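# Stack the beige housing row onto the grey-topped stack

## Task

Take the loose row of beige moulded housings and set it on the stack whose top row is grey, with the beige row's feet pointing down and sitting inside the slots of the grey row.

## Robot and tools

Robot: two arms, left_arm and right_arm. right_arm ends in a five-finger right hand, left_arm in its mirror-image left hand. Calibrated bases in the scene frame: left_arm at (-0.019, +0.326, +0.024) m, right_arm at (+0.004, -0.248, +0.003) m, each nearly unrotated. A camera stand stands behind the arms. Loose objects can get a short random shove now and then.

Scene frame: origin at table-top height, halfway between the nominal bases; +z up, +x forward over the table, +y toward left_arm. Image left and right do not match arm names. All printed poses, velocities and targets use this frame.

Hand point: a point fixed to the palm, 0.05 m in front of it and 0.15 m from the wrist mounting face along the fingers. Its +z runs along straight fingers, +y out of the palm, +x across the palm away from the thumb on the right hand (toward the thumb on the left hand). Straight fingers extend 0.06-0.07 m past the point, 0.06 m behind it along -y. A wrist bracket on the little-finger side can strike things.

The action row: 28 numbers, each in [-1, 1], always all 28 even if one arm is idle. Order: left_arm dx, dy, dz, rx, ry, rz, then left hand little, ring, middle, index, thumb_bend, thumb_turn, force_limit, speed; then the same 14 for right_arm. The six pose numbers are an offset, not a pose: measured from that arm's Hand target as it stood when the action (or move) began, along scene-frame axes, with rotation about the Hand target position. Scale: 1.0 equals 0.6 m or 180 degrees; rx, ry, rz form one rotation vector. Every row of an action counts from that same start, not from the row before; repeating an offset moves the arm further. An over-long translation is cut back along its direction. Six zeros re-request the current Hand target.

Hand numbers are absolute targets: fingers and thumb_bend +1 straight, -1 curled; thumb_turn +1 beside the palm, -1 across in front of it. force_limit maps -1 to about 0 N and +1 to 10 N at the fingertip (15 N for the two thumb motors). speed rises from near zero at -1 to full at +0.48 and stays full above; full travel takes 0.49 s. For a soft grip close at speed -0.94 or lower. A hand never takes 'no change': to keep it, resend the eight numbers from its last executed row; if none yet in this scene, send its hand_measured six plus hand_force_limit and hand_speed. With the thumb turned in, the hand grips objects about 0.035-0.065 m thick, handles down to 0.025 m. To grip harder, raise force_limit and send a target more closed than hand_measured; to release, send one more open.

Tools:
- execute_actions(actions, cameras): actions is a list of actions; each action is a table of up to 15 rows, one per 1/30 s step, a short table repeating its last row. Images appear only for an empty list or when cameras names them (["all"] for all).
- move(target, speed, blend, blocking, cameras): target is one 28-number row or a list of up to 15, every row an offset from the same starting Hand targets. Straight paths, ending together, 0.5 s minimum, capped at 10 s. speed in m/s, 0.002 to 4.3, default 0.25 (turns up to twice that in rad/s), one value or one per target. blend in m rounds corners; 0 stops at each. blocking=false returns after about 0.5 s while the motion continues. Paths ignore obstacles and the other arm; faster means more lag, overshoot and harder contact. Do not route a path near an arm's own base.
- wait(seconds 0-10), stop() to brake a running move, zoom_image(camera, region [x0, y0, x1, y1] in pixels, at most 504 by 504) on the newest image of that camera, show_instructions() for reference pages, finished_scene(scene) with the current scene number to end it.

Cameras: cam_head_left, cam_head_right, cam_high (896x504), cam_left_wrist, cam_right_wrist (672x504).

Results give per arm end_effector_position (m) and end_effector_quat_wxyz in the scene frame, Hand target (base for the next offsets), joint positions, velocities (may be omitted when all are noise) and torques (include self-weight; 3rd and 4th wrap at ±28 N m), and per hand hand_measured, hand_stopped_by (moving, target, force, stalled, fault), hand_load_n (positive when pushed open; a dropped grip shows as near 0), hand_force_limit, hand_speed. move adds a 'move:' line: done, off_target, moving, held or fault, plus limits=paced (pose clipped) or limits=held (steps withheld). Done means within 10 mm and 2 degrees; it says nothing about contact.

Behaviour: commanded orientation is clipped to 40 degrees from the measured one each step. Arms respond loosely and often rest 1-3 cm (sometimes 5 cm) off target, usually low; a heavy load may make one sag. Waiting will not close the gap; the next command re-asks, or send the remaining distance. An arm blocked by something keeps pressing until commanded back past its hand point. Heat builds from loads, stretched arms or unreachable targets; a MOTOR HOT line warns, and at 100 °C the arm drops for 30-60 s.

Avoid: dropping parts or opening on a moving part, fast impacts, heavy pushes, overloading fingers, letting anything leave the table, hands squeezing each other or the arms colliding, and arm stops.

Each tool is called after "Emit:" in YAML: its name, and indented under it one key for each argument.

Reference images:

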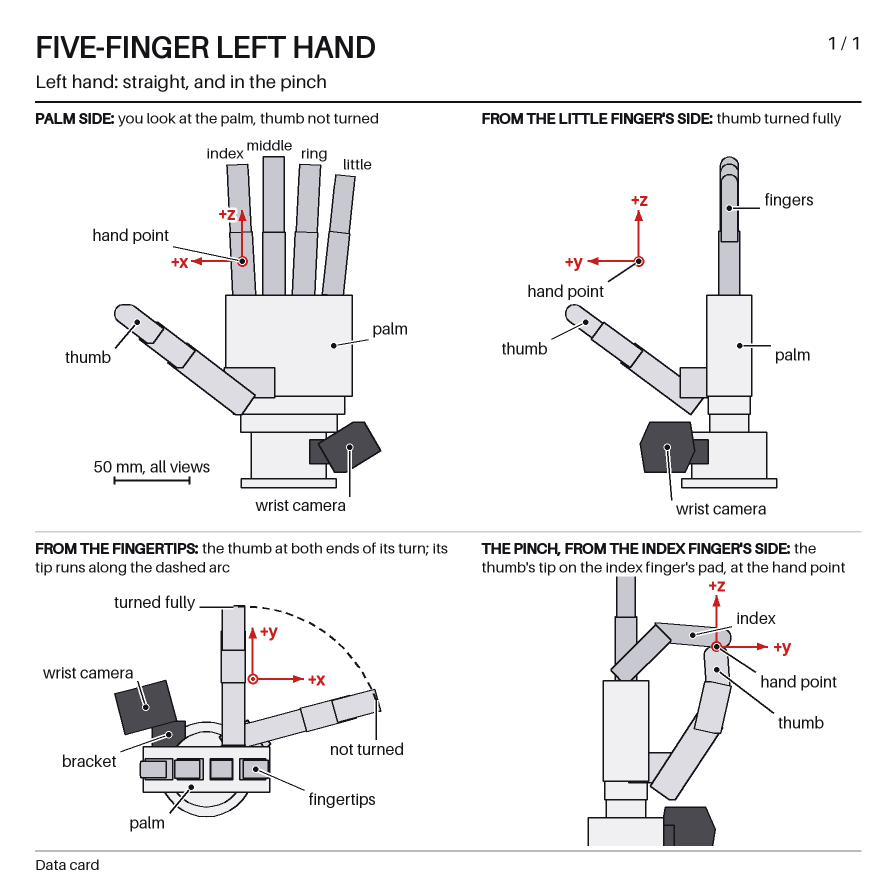

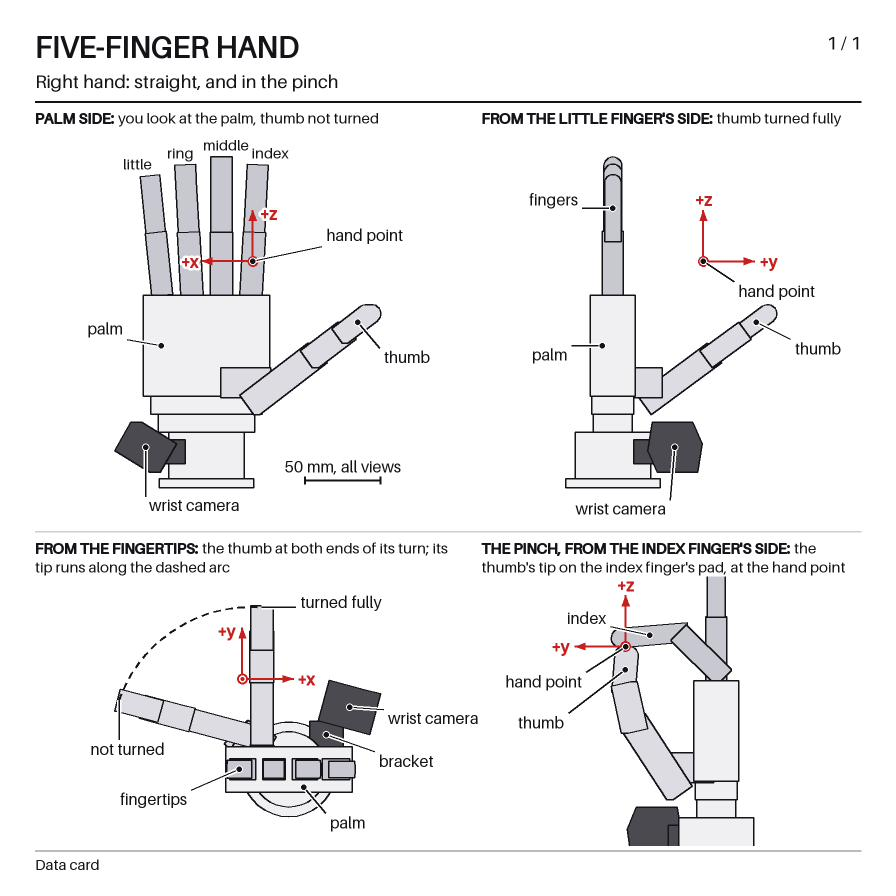

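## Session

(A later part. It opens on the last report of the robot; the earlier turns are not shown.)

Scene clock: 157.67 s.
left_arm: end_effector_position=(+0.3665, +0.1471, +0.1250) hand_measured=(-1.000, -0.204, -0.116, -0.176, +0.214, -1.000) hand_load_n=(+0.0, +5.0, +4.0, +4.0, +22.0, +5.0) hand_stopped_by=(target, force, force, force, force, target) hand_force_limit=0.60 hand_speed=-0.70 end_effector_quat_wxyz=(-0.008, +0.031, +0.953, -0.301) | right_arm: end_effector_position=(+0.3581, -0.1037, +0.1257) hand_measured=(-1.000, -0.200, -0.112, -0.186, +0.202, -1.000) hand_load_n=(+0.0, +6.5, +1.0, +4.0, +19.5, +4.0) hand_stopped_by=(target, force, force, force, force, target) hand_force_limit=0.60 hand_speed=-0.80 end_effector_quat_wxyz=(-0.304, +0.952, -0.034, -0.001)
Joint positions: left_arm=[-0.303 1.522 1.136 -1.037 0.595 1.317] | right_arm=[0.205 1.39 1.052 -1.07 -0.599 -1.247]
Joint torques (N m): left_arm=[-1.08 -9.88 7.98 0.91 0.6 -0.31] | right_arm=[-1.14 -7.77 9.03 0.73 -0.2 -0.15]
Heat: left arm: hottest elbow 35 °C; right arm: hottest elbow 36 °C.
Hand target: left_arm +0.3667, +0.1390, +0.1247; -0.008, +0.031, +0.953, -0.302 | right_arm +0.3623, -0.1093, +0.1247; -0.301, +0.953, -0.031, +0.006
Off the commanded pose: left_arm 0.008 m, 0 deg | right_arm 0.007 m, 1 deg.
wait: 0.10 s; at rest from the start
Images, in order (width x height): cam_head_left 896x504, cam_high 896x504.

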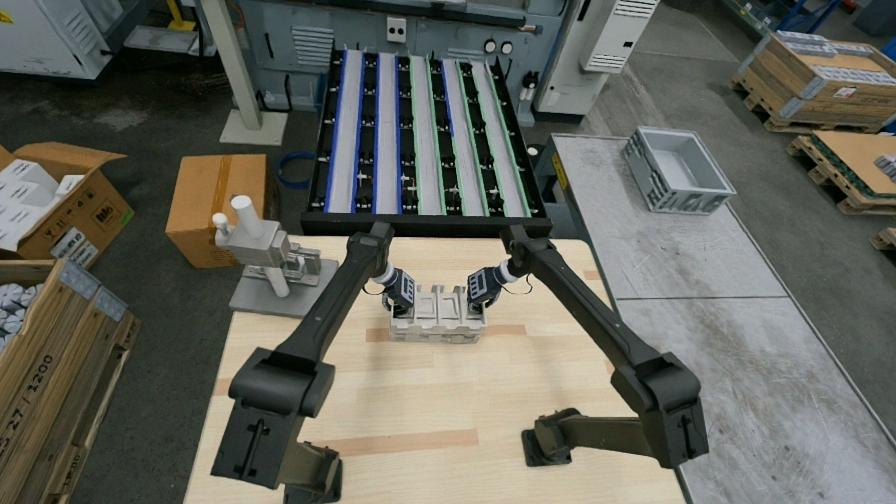

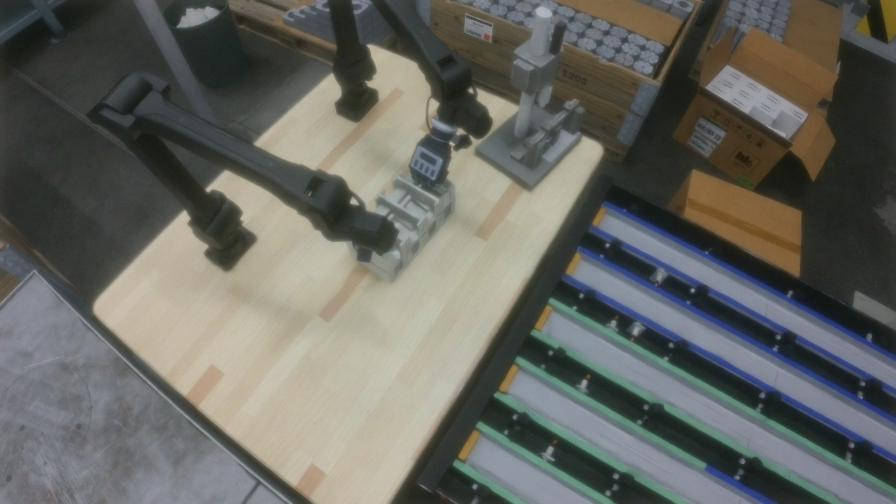

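Emit:
move:
  target:
    - [0,0.008,0.047,0,0,0,-1,-0.4,-0.4,-0.4,-0.6,-1,0.6,-0.7,0,0.008,0.043,0,0,0,-1,-0.4,-0.4,-0.4,-0.6,-1,0.6,-0.8]
    - [0.002,0.0183,0.047,0,0,0,-1,-0.4,-0.4,-0.4,-0.6,-1,0.6,-0.7,-0.003,0.018,0.043,0,0,0,-1,-0.4,-0.4,-0.4,-0.6,-1,0.6,-0.8]
  speed: 0.05
  cameras: ["all"]

Emit:
zoom_image:
  camera: "cam_left_wrist"
  region: [190, 20, 390, 220]

Emit:
zoom_image:
  camera: "cam_right_wrist"
  region: [340, 60, 540, 260]

Scene clock: 163.07 s.
left_arm: end_effector_position=(+0.3580, +0.1482, +0.1256) hand_measured=(-1.000, -0.204, -0.116, -0.176, +0.214, -1.000) hand_load_n=(+0.0, +1.5, +5.5, +11.5, +19.5, +6.5) hand_stopped_by=(target, force, force, force, force, target) hand_force_limit=0.60 hand_speed=-0.70 end_effector_quat_wxyz=(-0.023, +0.036, +0.953, -0.300) | right_arm: end_effector_position=(+0.3492, -0.1038, +0.1264) hand_measured=(-1.000, -0.202, -0.112, -0.184, +0.202, -1.000) hand_load_n=(+0.0, +3.5, +2.5, +8.0, +20.0, +4.5) hand_stopped_by=(target, force, force, force, force, target) hand_force_limit=0.60 hand_speed=-0.80 end_effector_quat_wxyz=(-0.297, +0.954, -0.030, -0.014)
Joint positions: left_arm=[-0.304 1.522 1.136 -1.073 0.602 1.337] | right_arm=[0.215 1.386 1.052 -1.102 -0.59 -1.255]
Joint torques (N m): left_arm=[0.62 -12.34 11.62 -1.07 0.46 -0.22] | right_arm=[0.38 -9.29 13 -0.02 -0.41 0.28]
Heat: left arm: hottest elbow 35 °C; right arm: hottest elbow 36 °C.
Hand target: left_arm +0.3680, +0.1500, +0.1528; -0.008, +0.031, +0.953, -0.302 | right_arm +0.3605, -0.0985, +0.1504; -0.301, +0.953, -0.031, +0.006
Off the commanded pose: left_arm 0.029 m, 2 deg | right_arm 0.027 m, 2 deg.
move: off_target (left_arm, right_arm)

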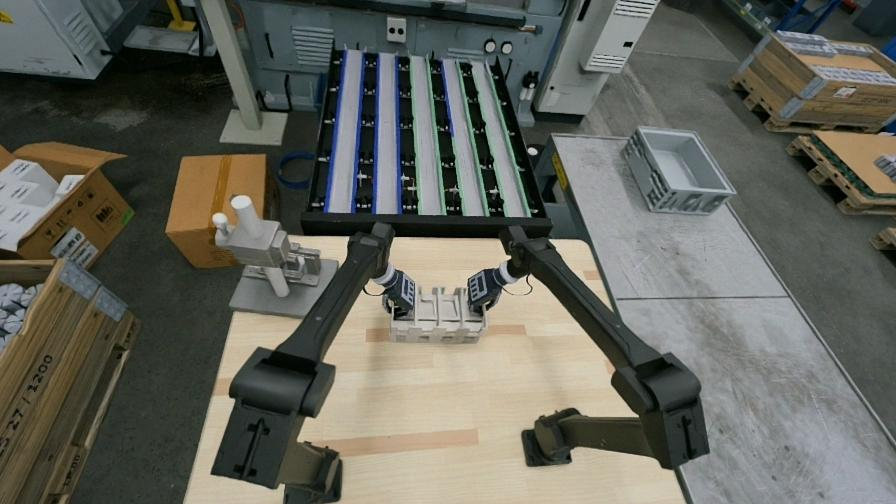

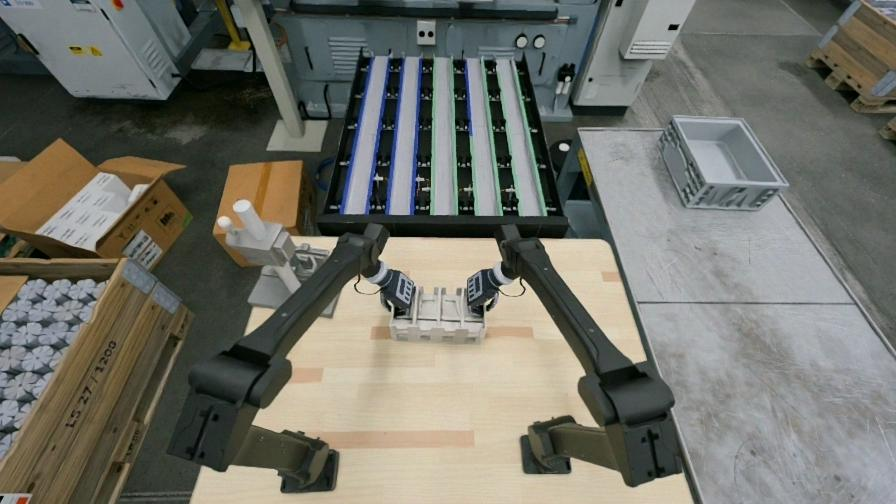

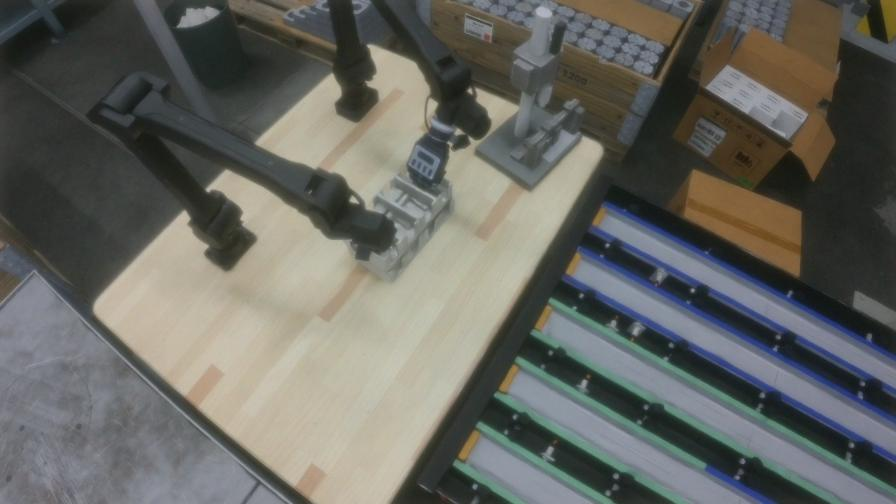

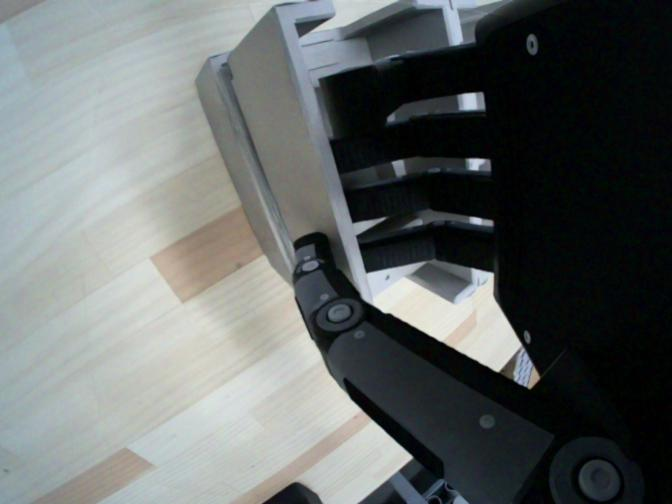

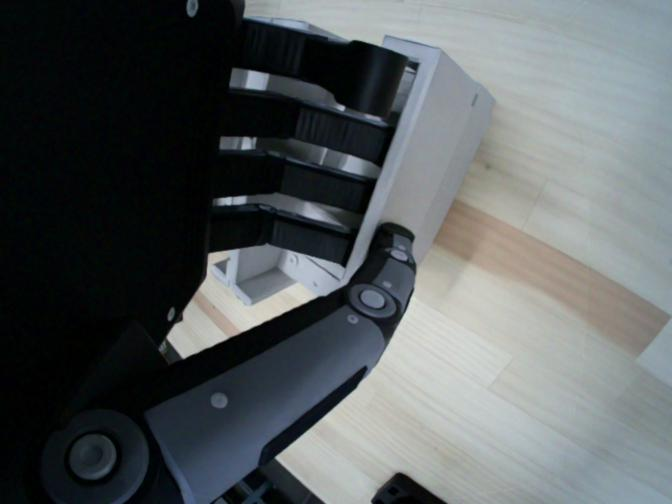

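Scaled by 2.520 from the camera's 672x504 image, which has a finer 960x720 frame.

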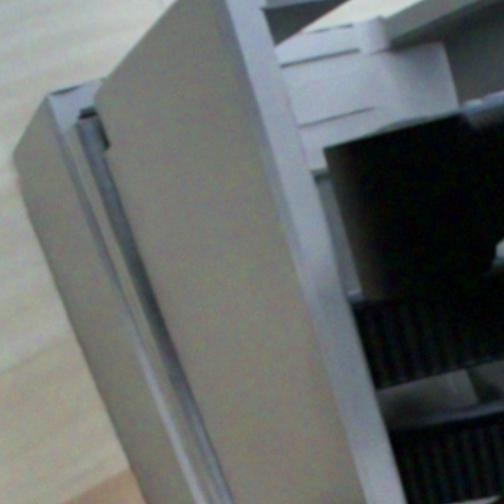

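Scaled by 2.520 from the camera's 672x504 image, which has a finer 960x720 frame.

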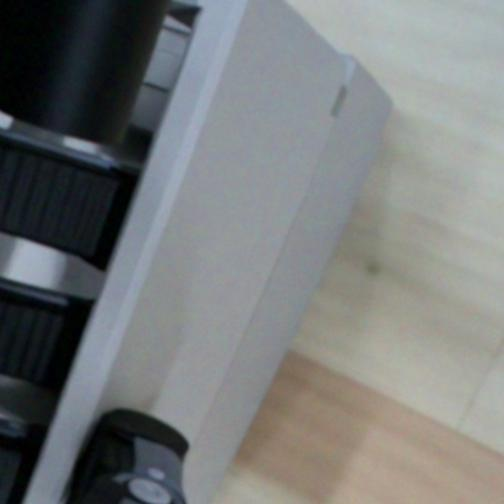

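Emit:
move:
  target: [0,0.006,0.02,0,0,0,-1,-0.4,-0.4,-0.4,-0.6,-1,0.6,-0.7,0,0.006,0.02,0,0,0,-1,-0.4,-0.4,-0.4,-0.6,-1,0.6,-0.8]
  speed: 0.05
  cameras: []

Scene clock: 165.47 s.
left_arm: end_effector_position=(+0.3481, +0.1534, +0.1324) hand_measured=(-1.000, -0.204, -0.116, -0.176, +0.214, -1.000) hand_load_n=(+0.0, +2.5, +6.0, +11.0, +20.5, +7.0) hand_stopped_by=(target, force, force, force, force, target) hand_force_limit=0.60 hand_speed=-0.70 end_effector_quat_wxyz=(-0.041, +0.030, +0.954, -0.297) | right_arm: end_effector_position=(+0.3411, -0.0989, +0.1336) hand_measured=(-1.000, -0.202, -0.112, -0.184, +0.202, -1.000) hand_load_n=(+0.0, +4.5, +2.0, +7.5, +20.0, +4.0) hand_stopped_by=(target, force, force, force, force, target) hand_force_limit=0.60 hand_speed=-0.80 end_effector_quat_wxyz=(-0.295, +0.954, -0.037, -0.025)
Joint positions: left_arm=[-0.298 1.515 1.145 -1.131 0.606 1.344] | right_arm=[0.23 1.377 1.06 -1.132 -0.59 -1.23]
Joint torques (N m): left_arm=[0.73 -12.69 12.51 -0.42 0.39 -0.19] | right_arm=[-0.09 -9.17 14.38 0.05 -0.31 0.12]
Heat: left arm: hottest elbow 36 °C; right arm: hottest elbow 36 °C.
Hand target: left_arm +0.3678, +0.1535, +0.1648; -0.008, +0.032, +0.953, -0.302 | right_arm +0.3605, -0.0948, +0.1625; -0.301, +0.953, -0.031, +0.007
Off the commanded pose: left_arm 0.038 m, 4 deg | right_arm 0.035 m, 4 deg.
move: off_target (left_arm, right_arm)
No camera images: "cameras" was empty.

Emit:
move:
  target: [0.002,-0.004,-0.034,0,0,0,-1,-0.4,-0.4,-0.4,-0.6,-1,0.6,-0.7,0,-0.005,-0.032,0,0,0,-1,-0.4,-0.4,-0.4,-0.6,-1,0.6,-0.8]
  speed: 0.05
  cameras: ["cam_head_left","cam_left_wrist","cam_right_wrist"]

Emit:
zoom_image:
  camera: "cam_left_wrist"
  region: [190, 20, 390, 220]

Emit:
zoom_image:
  camera: "cam_right_wrist"
  region: [340, 60, 540, 260]

Emit:
zoom_image:
  camera: "cam_head_left"
  region: [384, 315, 434, 350]

Emit:
zoom_image:
  camera: "cam_head_left"
  region: [440, 315, 490, 350]

Scene clock: 168.43 s.
left_arm: end_effector_position=(+0.3563, +0.1524, +0.1315) hand_measured=(-1.000, -0.204, -0.116, -0.176, +0.214, -1.000) hand_load_n=(+0.0, +3.5, +6.0, +10.0, +21.0, +7.0) hand_stopped_by=(target, force, force, force, force, target) hand_force_limit=0.60 hand_speed=-0.70 end_effector_quat_wxyz=(-0.026, +0.032, +0.954, -0.298) | right_arm: end_effector_position=(+0.3481, -0.0979, +0.1331) hand_measured=(-1.000, -0.202, -0.112, -0.184, +0.202, -1.000) hand_load_n=(+0.0, +6.0, +2.0, +6.0, +19.5, +3.5) hand_stopped_by=(target, force, force, force, force, target) hand_force_limit=0.60 hand_speed=-0.80 end_effector_quat_wxyz=(-0.297, +0.954, -0.033, -0.013)
Joint positions: left_arm=[-0.297 1.515 1.145 -1.1 0.6 1.339] | right_arm=[0.23 1.377 1.06 -1.106 -0.587 -1.23]
Joint torques (N m): left_arm=[0.38 -10.75 10.07 0.49 0.57 -0.19] | right_arm=[-0.79 -8 11.19 0.87 -0.46 0.02]
Heat: left arm: hottest elbow 35 °C; right arm: hottest elbow 37 °C.
Hand target: left_arm +0.3690, +0.1511, +0.1444; -0.008, +0.031, +0.953, -0.302 | right_arm +0.3605, -0.0978, +0.1432; -0.301, +0.953, -0.031, +0.006
Off the commanded pose: left_arm 0.018 m, 2 deg | right_arm 0.016 m, 2 deg.
move: off_target (left_arm, right_arm)
Images, in order (width x height): cam_head_left 896x504, cam_left_wrist 672x504, cam_right_wrist 672x504.

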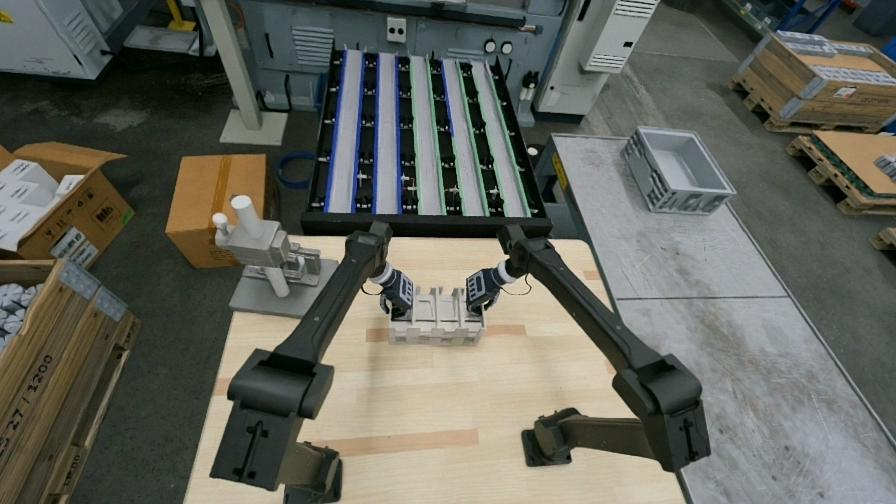

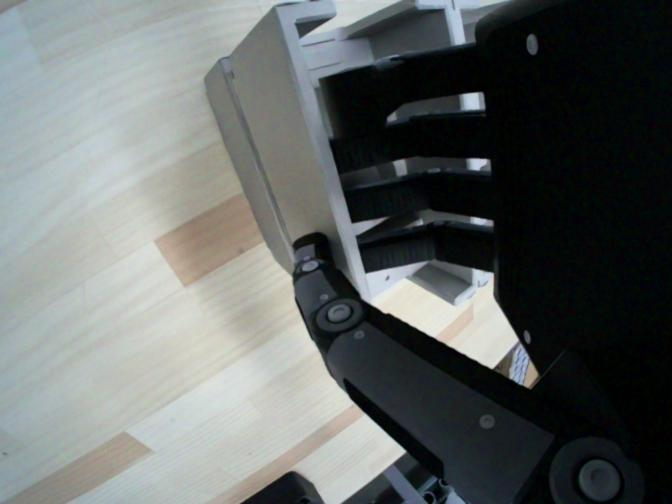

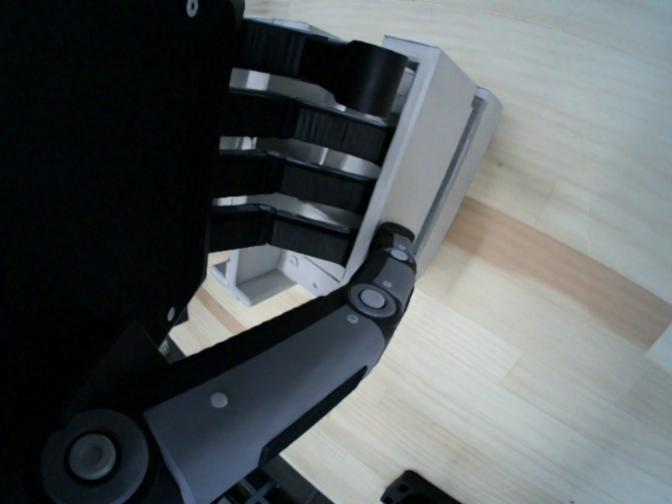

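Scaled by 2.520 from the camera's 672x504 image, which has a finer 960x720 frame.

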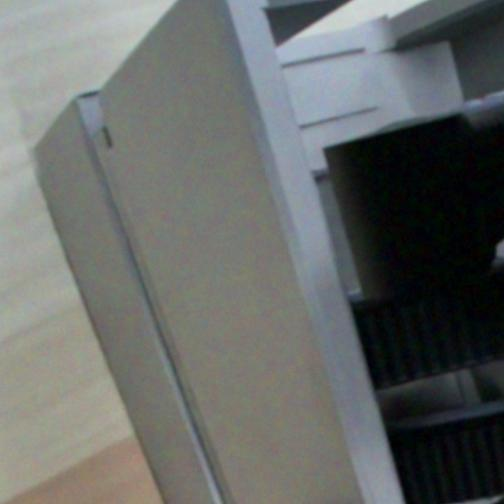

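Scaled by 2.520 from the camera's 672x504 image, which has a finer 960x720 frame.

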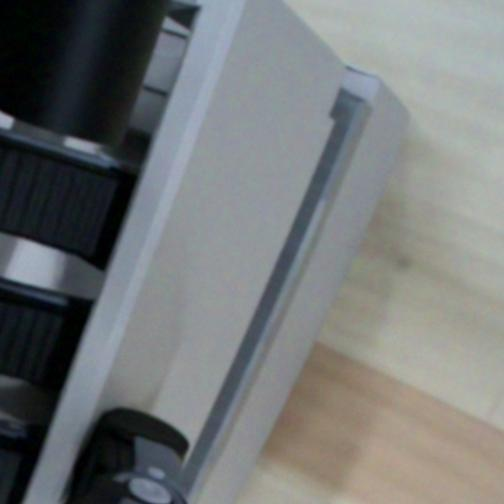

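Scaled by 10.080 from the camera's 896x504 image, which has a finer 1280x720 frame.

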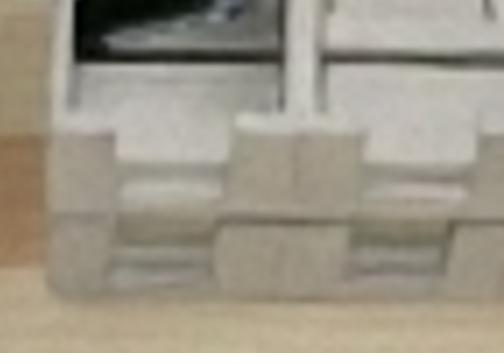

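Scaled by 10.080 from the camera's 896x504 image, which has a finer 1280x720 frame.

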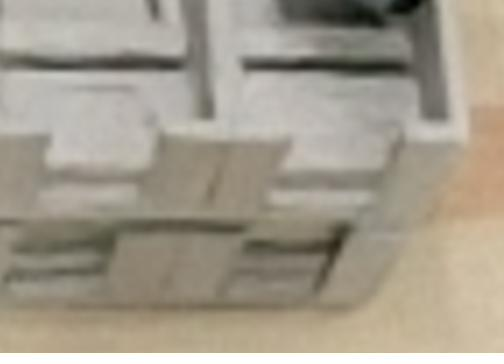

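Emit:
move:
  target: [-0.0155,-0.003,-0.022,0,0,0,-1,-0.4,-0.4,-0.4,-0.6,-1,0.6,-0.7,-0.0108,-0.003,-0.021,0,0,0,-1,-0.4,-0.4,-0.4,-0.6,-1,0.6,-0.8]
  speed: 0.05
  cameras: ["cam_head_left","cam_left_wrist","cam_right_wrist","cam_high"]

Emit:
zoom_image:
  camera: "cam_left_wrist"
  region: [190, 20, 390, 220]

Emit:
zoom_image:
  camera: "cam_right_wrist"
  region: [340, 60, 540, 260]

Emit:
zoom_image:
  camera: "cam_head_left"
  region: [384, 315, 434, 350]

Emit:
zoom_image:
  camera: "cam_head_left"
  region: [440, 315, 490, 350]

Emit:
zoom_image:
  camera: "cam_high"
  region: [370, 180, 470, 290]

Scene clock: 175.53 s.
left_arm: end_effector_position=(+0.3603, +0.1511, +0.1258) hand_measured=(-1.000, -0.204, -0.116, -0.176, +0.214, -1.000) hand_load_n=(+0.0, +5.5, +5.5, +7.0, +20.5, +5.5) hand_stopped_by=(target, force, force, force, force, target) hand_force_limit=0.60 hand_speed=-0.70 end_effector_quat_wxyz=(-0.015, +0.033, +0.953, -0.300) | right_arm: end_effector_position=(+0.3502, -0.0982, +0.1262) hand_measured=(-1.000, -0.202, -0.112, -0.184, +0.202, -1.000) hand_load_n=(+0.0, +6.0, +2.0, +6.0, +19.5, +3.5) hand_stopped_by=(target, force, force, force, force, target) hand_force_limit=0.60 hand_speed=-0.80 end_effector_quat_wxyz=(-0.298, +0.954, -0.031, -0.005)
Joint positions: left_arm=[-0.297 1.515 1.129 -1.059 0.599 1.333] | right_arm=[0.228 1.377 1.042 -1.072 -0.586 -1.23]
Joint torques (N m): left_arm=[-0.26 -11.46 7.41 0.66 0.54 -0.24] | right_arm=[-0.67 -8.41 9.17 0.91 -0.51 0.02]
Heat: left arm: hottest elbow 35 °C; right arm: hottest elbow 37 °C.
Hand target: left_arm +0.3597, +0.1493, +0.1312; -0.008, +0.031, +0.953, -0.302 | right_arm +0.3541, -0.0996, +0.1306; -0.301, +0.953, -0.031, +0.006
Off the commanded pose: left_arm 0.006 m, 1 deg | right_arm 0.006 m, 1 deg.
move: done
Images, in order (width x height): cam_head_left 896x504, cam_high 896x504, cam_left_wrist 672x504, cam_right_wrist 672x504.

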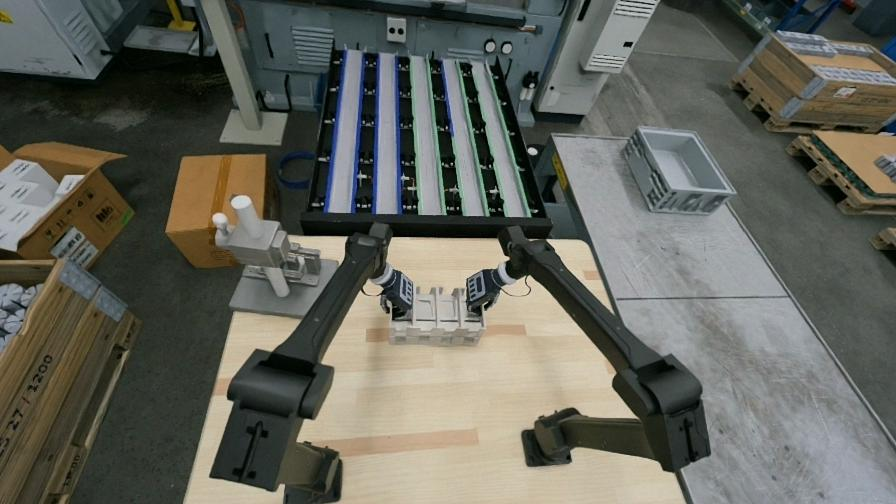

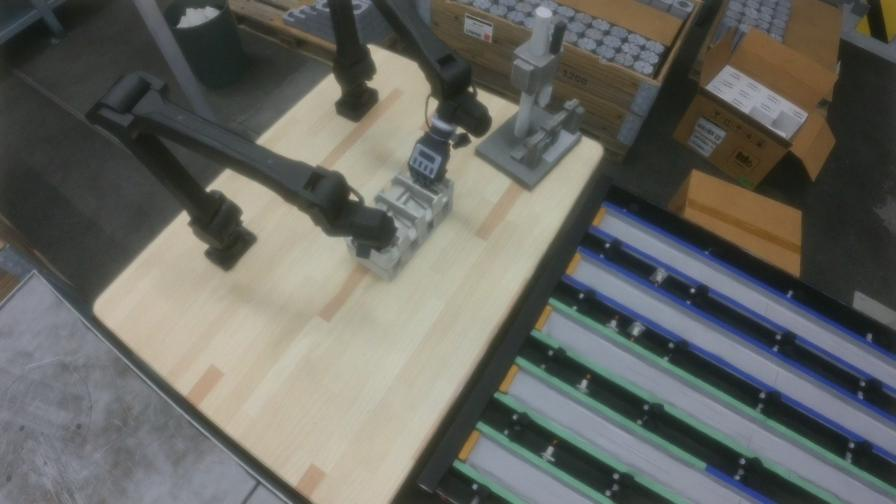

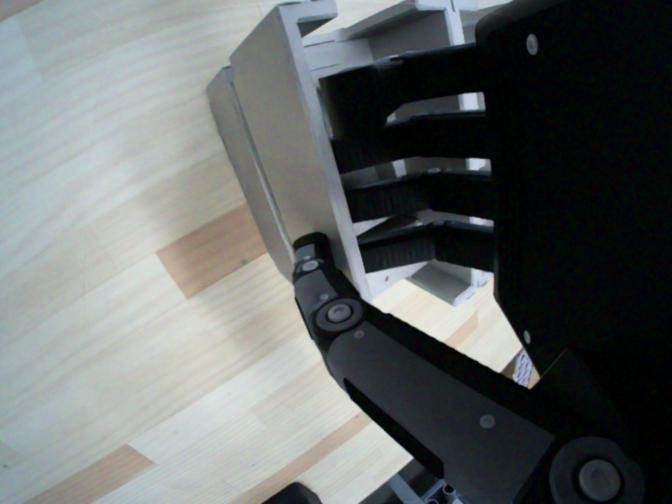

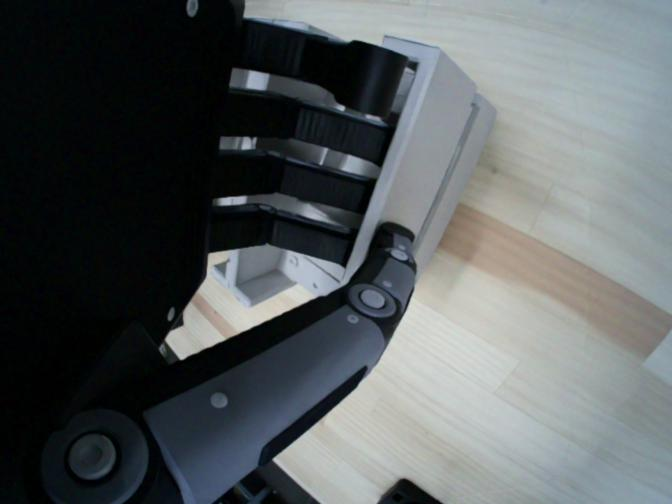

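Scaled by 2.520 from the camera's 672x504 image, which has a finer 960x720 frame.

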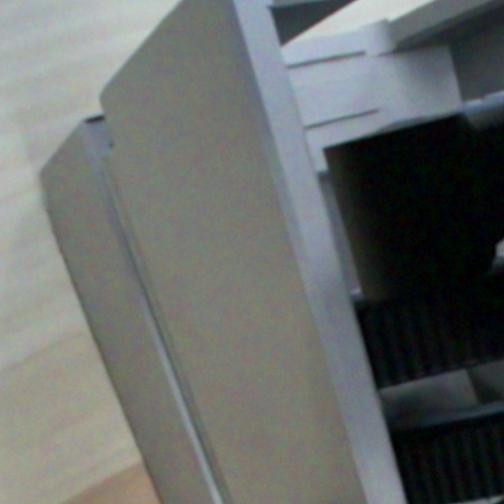

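Scaled by 2.520 from the camera's 672x504 image, which has a finer 960x720 frame.

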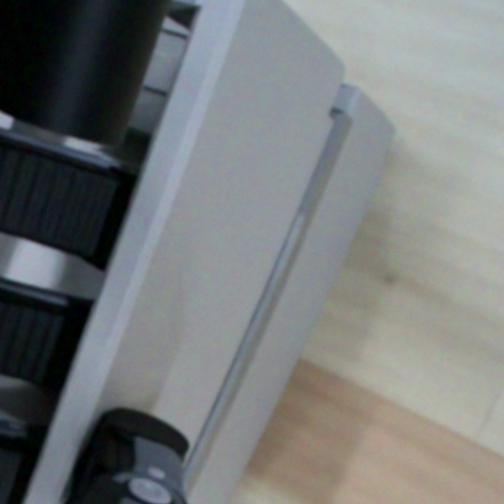

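Scaled by 10.080 from the camera's 896x504 image, which has a finer 1280x720 frame.

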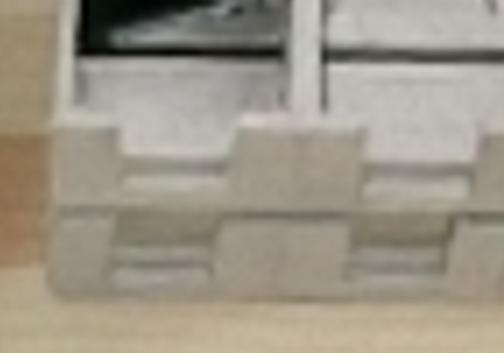

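Scaled by 10.080 from the camera's 896x504 image, which has a finer 1280x720 frame.

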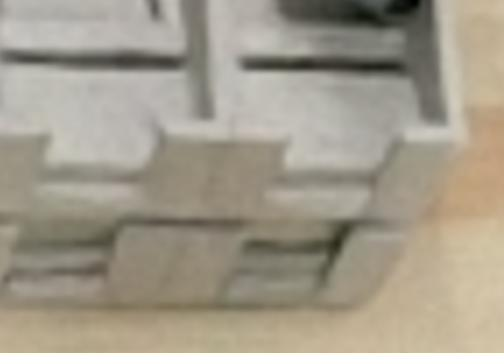

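Scaled by 4.582 from the camera's 896x504 image, which has a finer 1280x720 frame.

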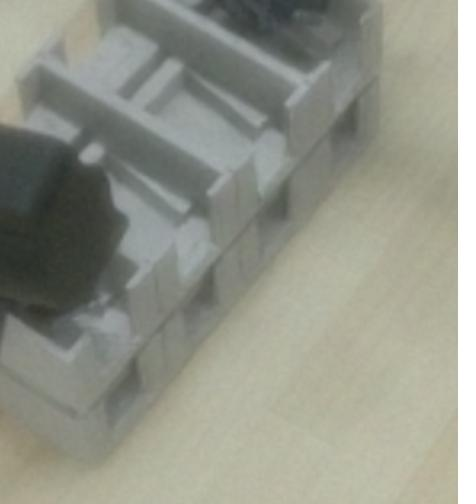

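Emit:
move:
  target: [0,0,-0.015,0,0,0,-1,-0.4,-0.4,-0.4,-0.6,-1,0.6,-0.7,0,0,-0.014,0,0,0,-1,-0.4,-0.4,-0.4,-0.6,-1,0.6,-0.8]
  speed: 0.04
  cameras: ["cam_left_wrist","cam_right_wrist"]

Emit:
zoom_image:
  camera: "cam_left_wrist"
  region: [190, 20, 390, 220]

Emit:
zoom_image:
  camera: "cam_right_wrist"
  region: [340, 60, 540, 260]

Scene clock: 178.73 s.
left_arm: end_effector_position=(+0.3603, +0.1506, +0.1249) hand_measured=(-1.000, -0.204, -0.116, -0.176, +0.214, -1.000) hand_load_n=(+0.0, +6.5, +4.5, +5.0, +20.5, +5.0) hand_stopped_by=(target, force, force, force, force, target) hand_force_limit=0.60 hand_speed=-0.70 end_effector_quat_wxyz=(-0.013, +0.031, +0.953, -0.302) | right_arm: end_effector_position=(+0.3508, -0.0984, +0.1256) hand_measured=(-1.000, -0.202, -0.112, -0.184, +0.202, -1.000) hand_load_n=(+0.0, +7.5, +1.5, +4.5, +19.5, +3.0) hand_stopped_by=(target, force, force, force, force, target) hand_force_limit=0.60 hand_speed=-0.80 end_effector_quat_wxyz=(-0.300, +0.953, -0.031, -0.001)
Joint positions: left_arm=[-0.297 1.512 1.123 -1.047 0.601 1.326] | right_arm=[0.226 1.372 1.036 -1.061 -0.587 -1.229]
Joint torques (N m): left_arm=[-0.32 -10.4 6.68 1.09 0.48 -0.18] | right_arm=[-0.5 -7.53 8.38 1.4 -0.46 0]
Heat: left arm: hottest elbow 35 °C; right arm: hottest elbow 37 °C.
Hand target: left_arm +0.3597, +0.1493, +0.1222; -0.008, +0.031, +0.953, -0.302 | right_arm +0.3542, -0.0996, +0.1224; -0.301, +0.953, -0.031, +0.007
Off the commanded pose: left_arm 0.003 m, 1 deg | right_arm 0.005 m, 1 deg.
move: done
Images, in order (width x height): cam_left_wrist 672x504, cam_right_wrist 672x504.

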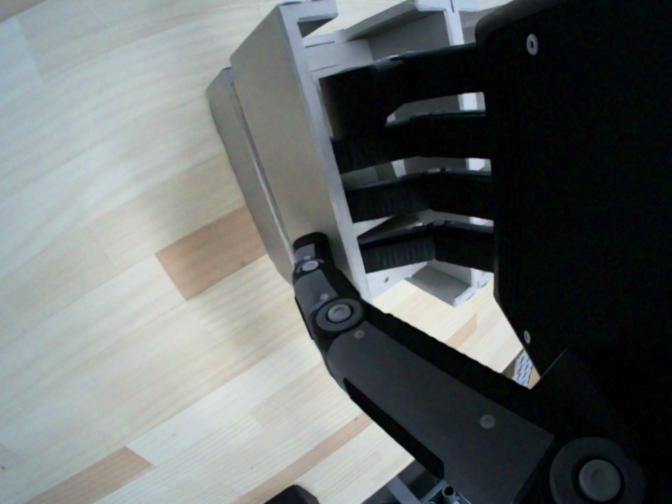

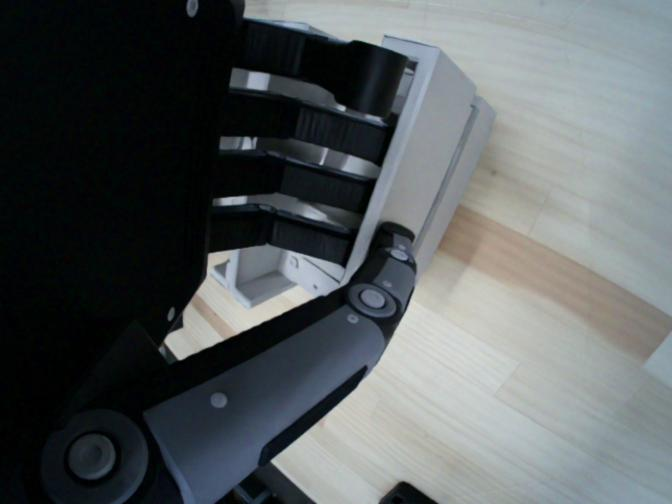

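Scaled by 2.520 from the camera's 672x504 image, which has a finer 960x720 frame.

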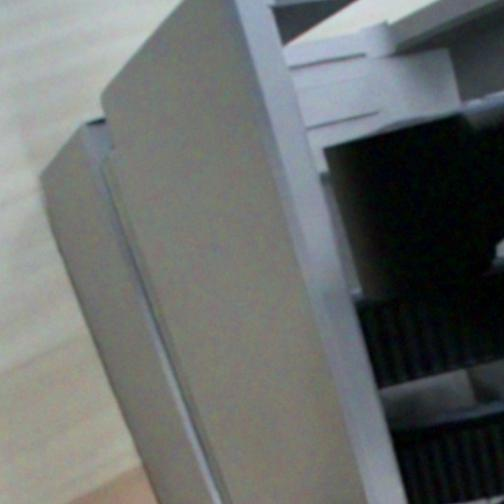

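Scaled by 2.520 from the camera's 672x504 image, which has a finer 960x720 frame.

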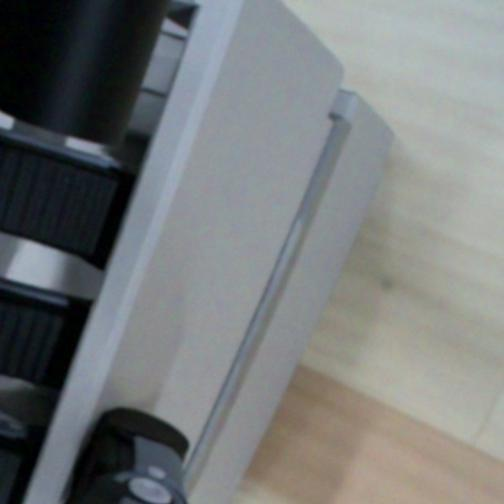

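Emit:
move:
  target: [0,0,0.002,0,0,0,-1,0.1,0.1,0.1,0.5,-1,0.6,-0.6,-0.003,0,0.002,0,0,0,-1,0.1,0.1,0.1,0.5,-1,0.6,-0.6]
  speed: 0.04
  cameras: ["all"]

Emit:
zoom_image:
  camera: "cam_left_wrist"
  region: [190, 20, 390, 220]

Emit:
zoom_image:
  camera: "cam_right_wrist"
  region: [340, 60, 540, 260]

Emit:
zoom_image:
  camera: "cam_head_left"
  region: [384, 315, 434, 350]

Emit:
zoom_image:
  camera: "cam_head_left"
  region: [440, 315, 490, 350]

Scene clock: 181.27 s.
left_arm: end_effector_position=(+0.3633, +0.1514, +0.1295) hand_measured=(-1.000, +0.100, +0.100, +0.100, +0.500, -1.000) hand_load_n=(+0.0, +0.0, +0.0, +0.0, +0.0, +0.0) hand_stopped_by=(target, target, target, target, target, target) hand_force_limit=0.60 hand_speed=-0.60 end_effector_quat_wxyz=(-0.002, +0.031, +0.952, -0.304) | right_arm: end_effector_position=(+0.3541, -0.0998, +0.1252) hand_measured=(-1.000, +0.100, +0.100, +0.100, +0.500, -1.000) hand_load_n=(+0.0, +0.0, +0.0, +0.0, +0.0, +0.0) hand_stopped_by=(target, target, target, target, target, target) hand_force_limit=0.60 hand_speed=-0.60 end_effector_quat_wxyz=(-0.300, +0.953, -0.032, +0.006)
Joint positions: left_arm=[-0.293 1.498 1.121 -1.037 0.599 1.323] | right_arm=[0.222 1.371 1.034 -1.048 -0.585 -1.229]
Joint torques (N m): left_arm=[-0.38 -9.29 7.04 0.68 0.53 -0.14] | right_arm=[-0.21 -7.82 8.28 0.85 -0.57 0.01]
Heat: left arm: hottest elbow 35 °C; right arm: hottest elbow 37 °C.
Hand target: left_arm +0.3598, +0.1493, +0.1233; -0.008, +0.031, +0.953, -0.302 | right_arm +0.3524, -0.0996, +0.1236; -0.301, +0.953, -0.031, +0.007
Off the commanded pose: left_arm 0.007 m, 1 deg | right_arm 0.002 m, 0 deg.
move: done

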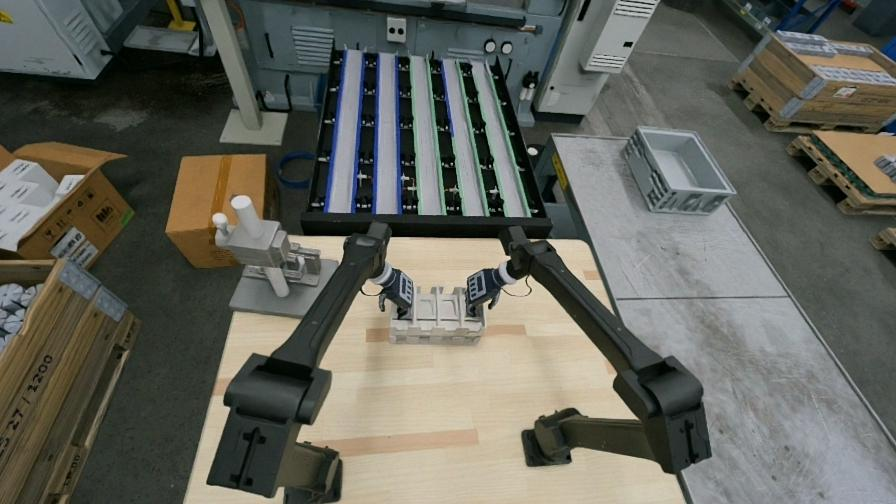

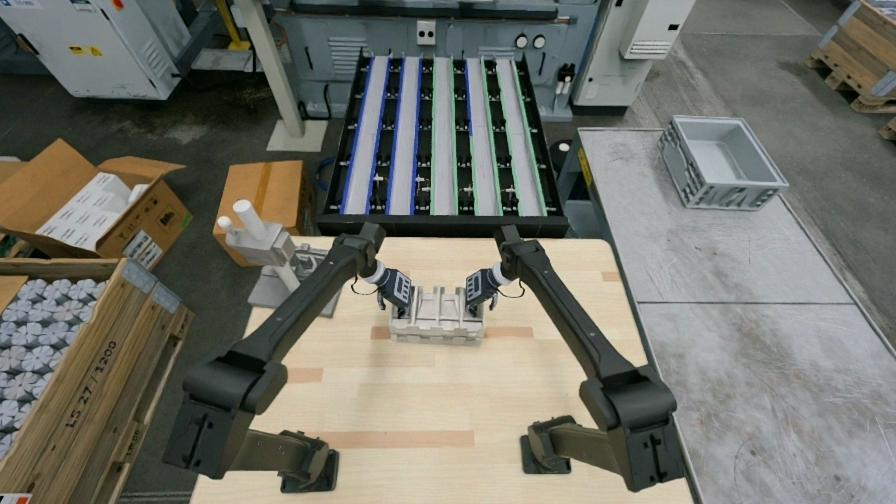

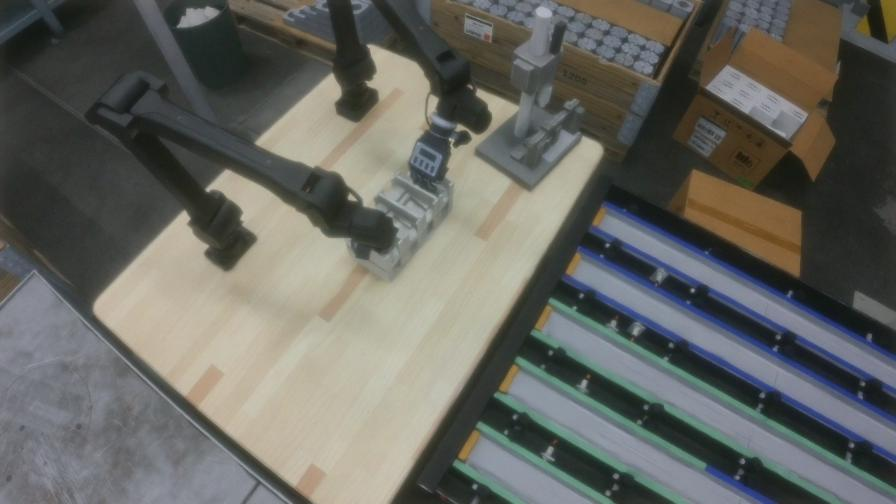

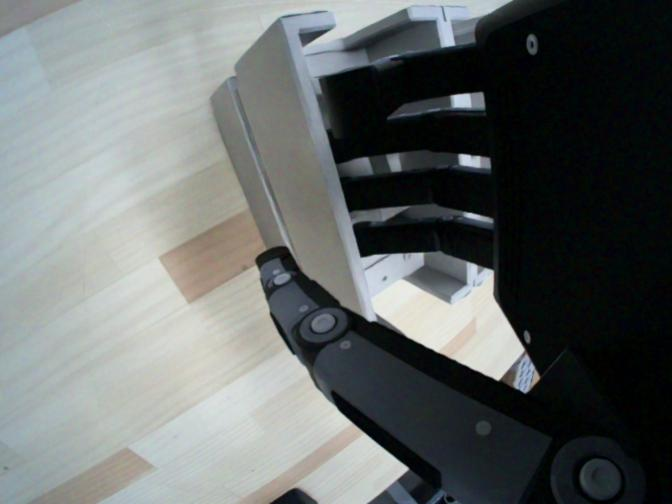

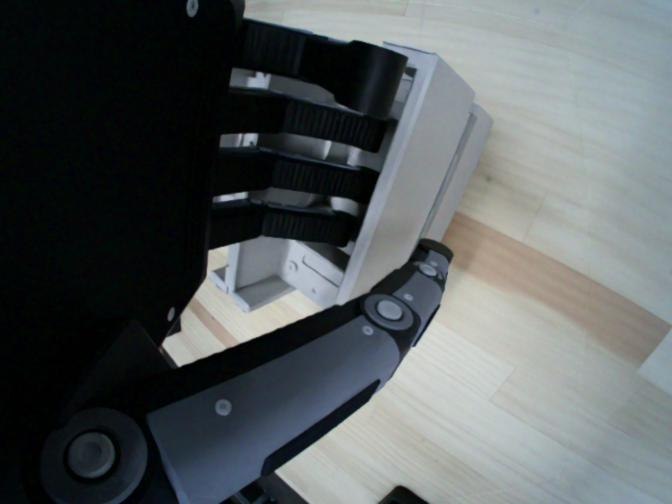

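Scaled by 2.520 from the camera's 672x504 image, which has a finer 960x720 frame.

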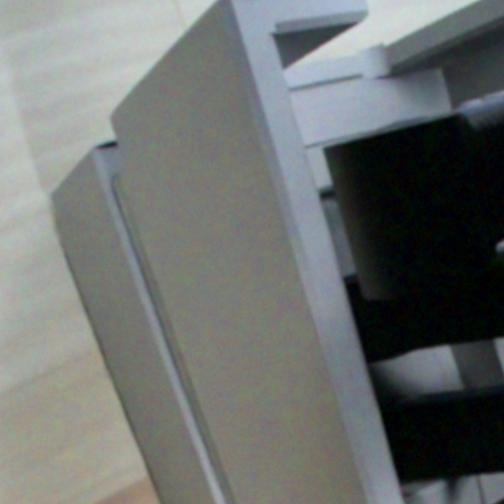

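Scaled by 2.520 from the camera's 672x504 image, which has a finer 960x720 frame.

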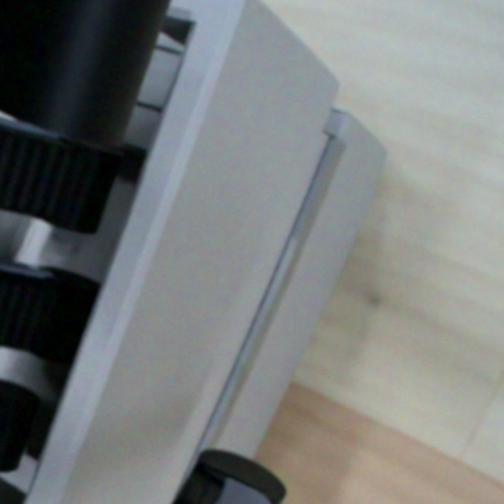

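Scaled by 10.080 from the camera's 896x504 image, which has a finer 1280x720 frame.

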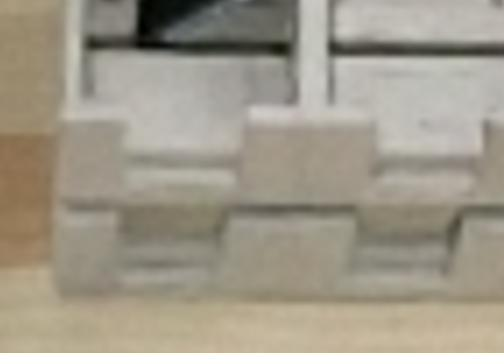

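Scaled by 10.080 from the camera's 896x504 image, which has a finer 1280x720 frame.

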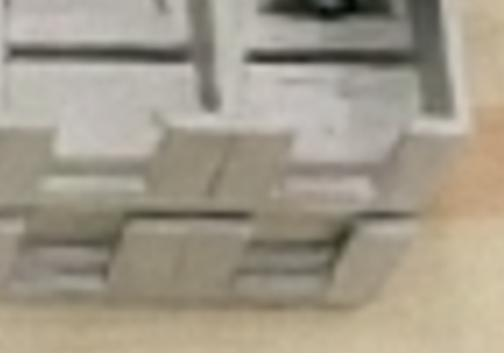

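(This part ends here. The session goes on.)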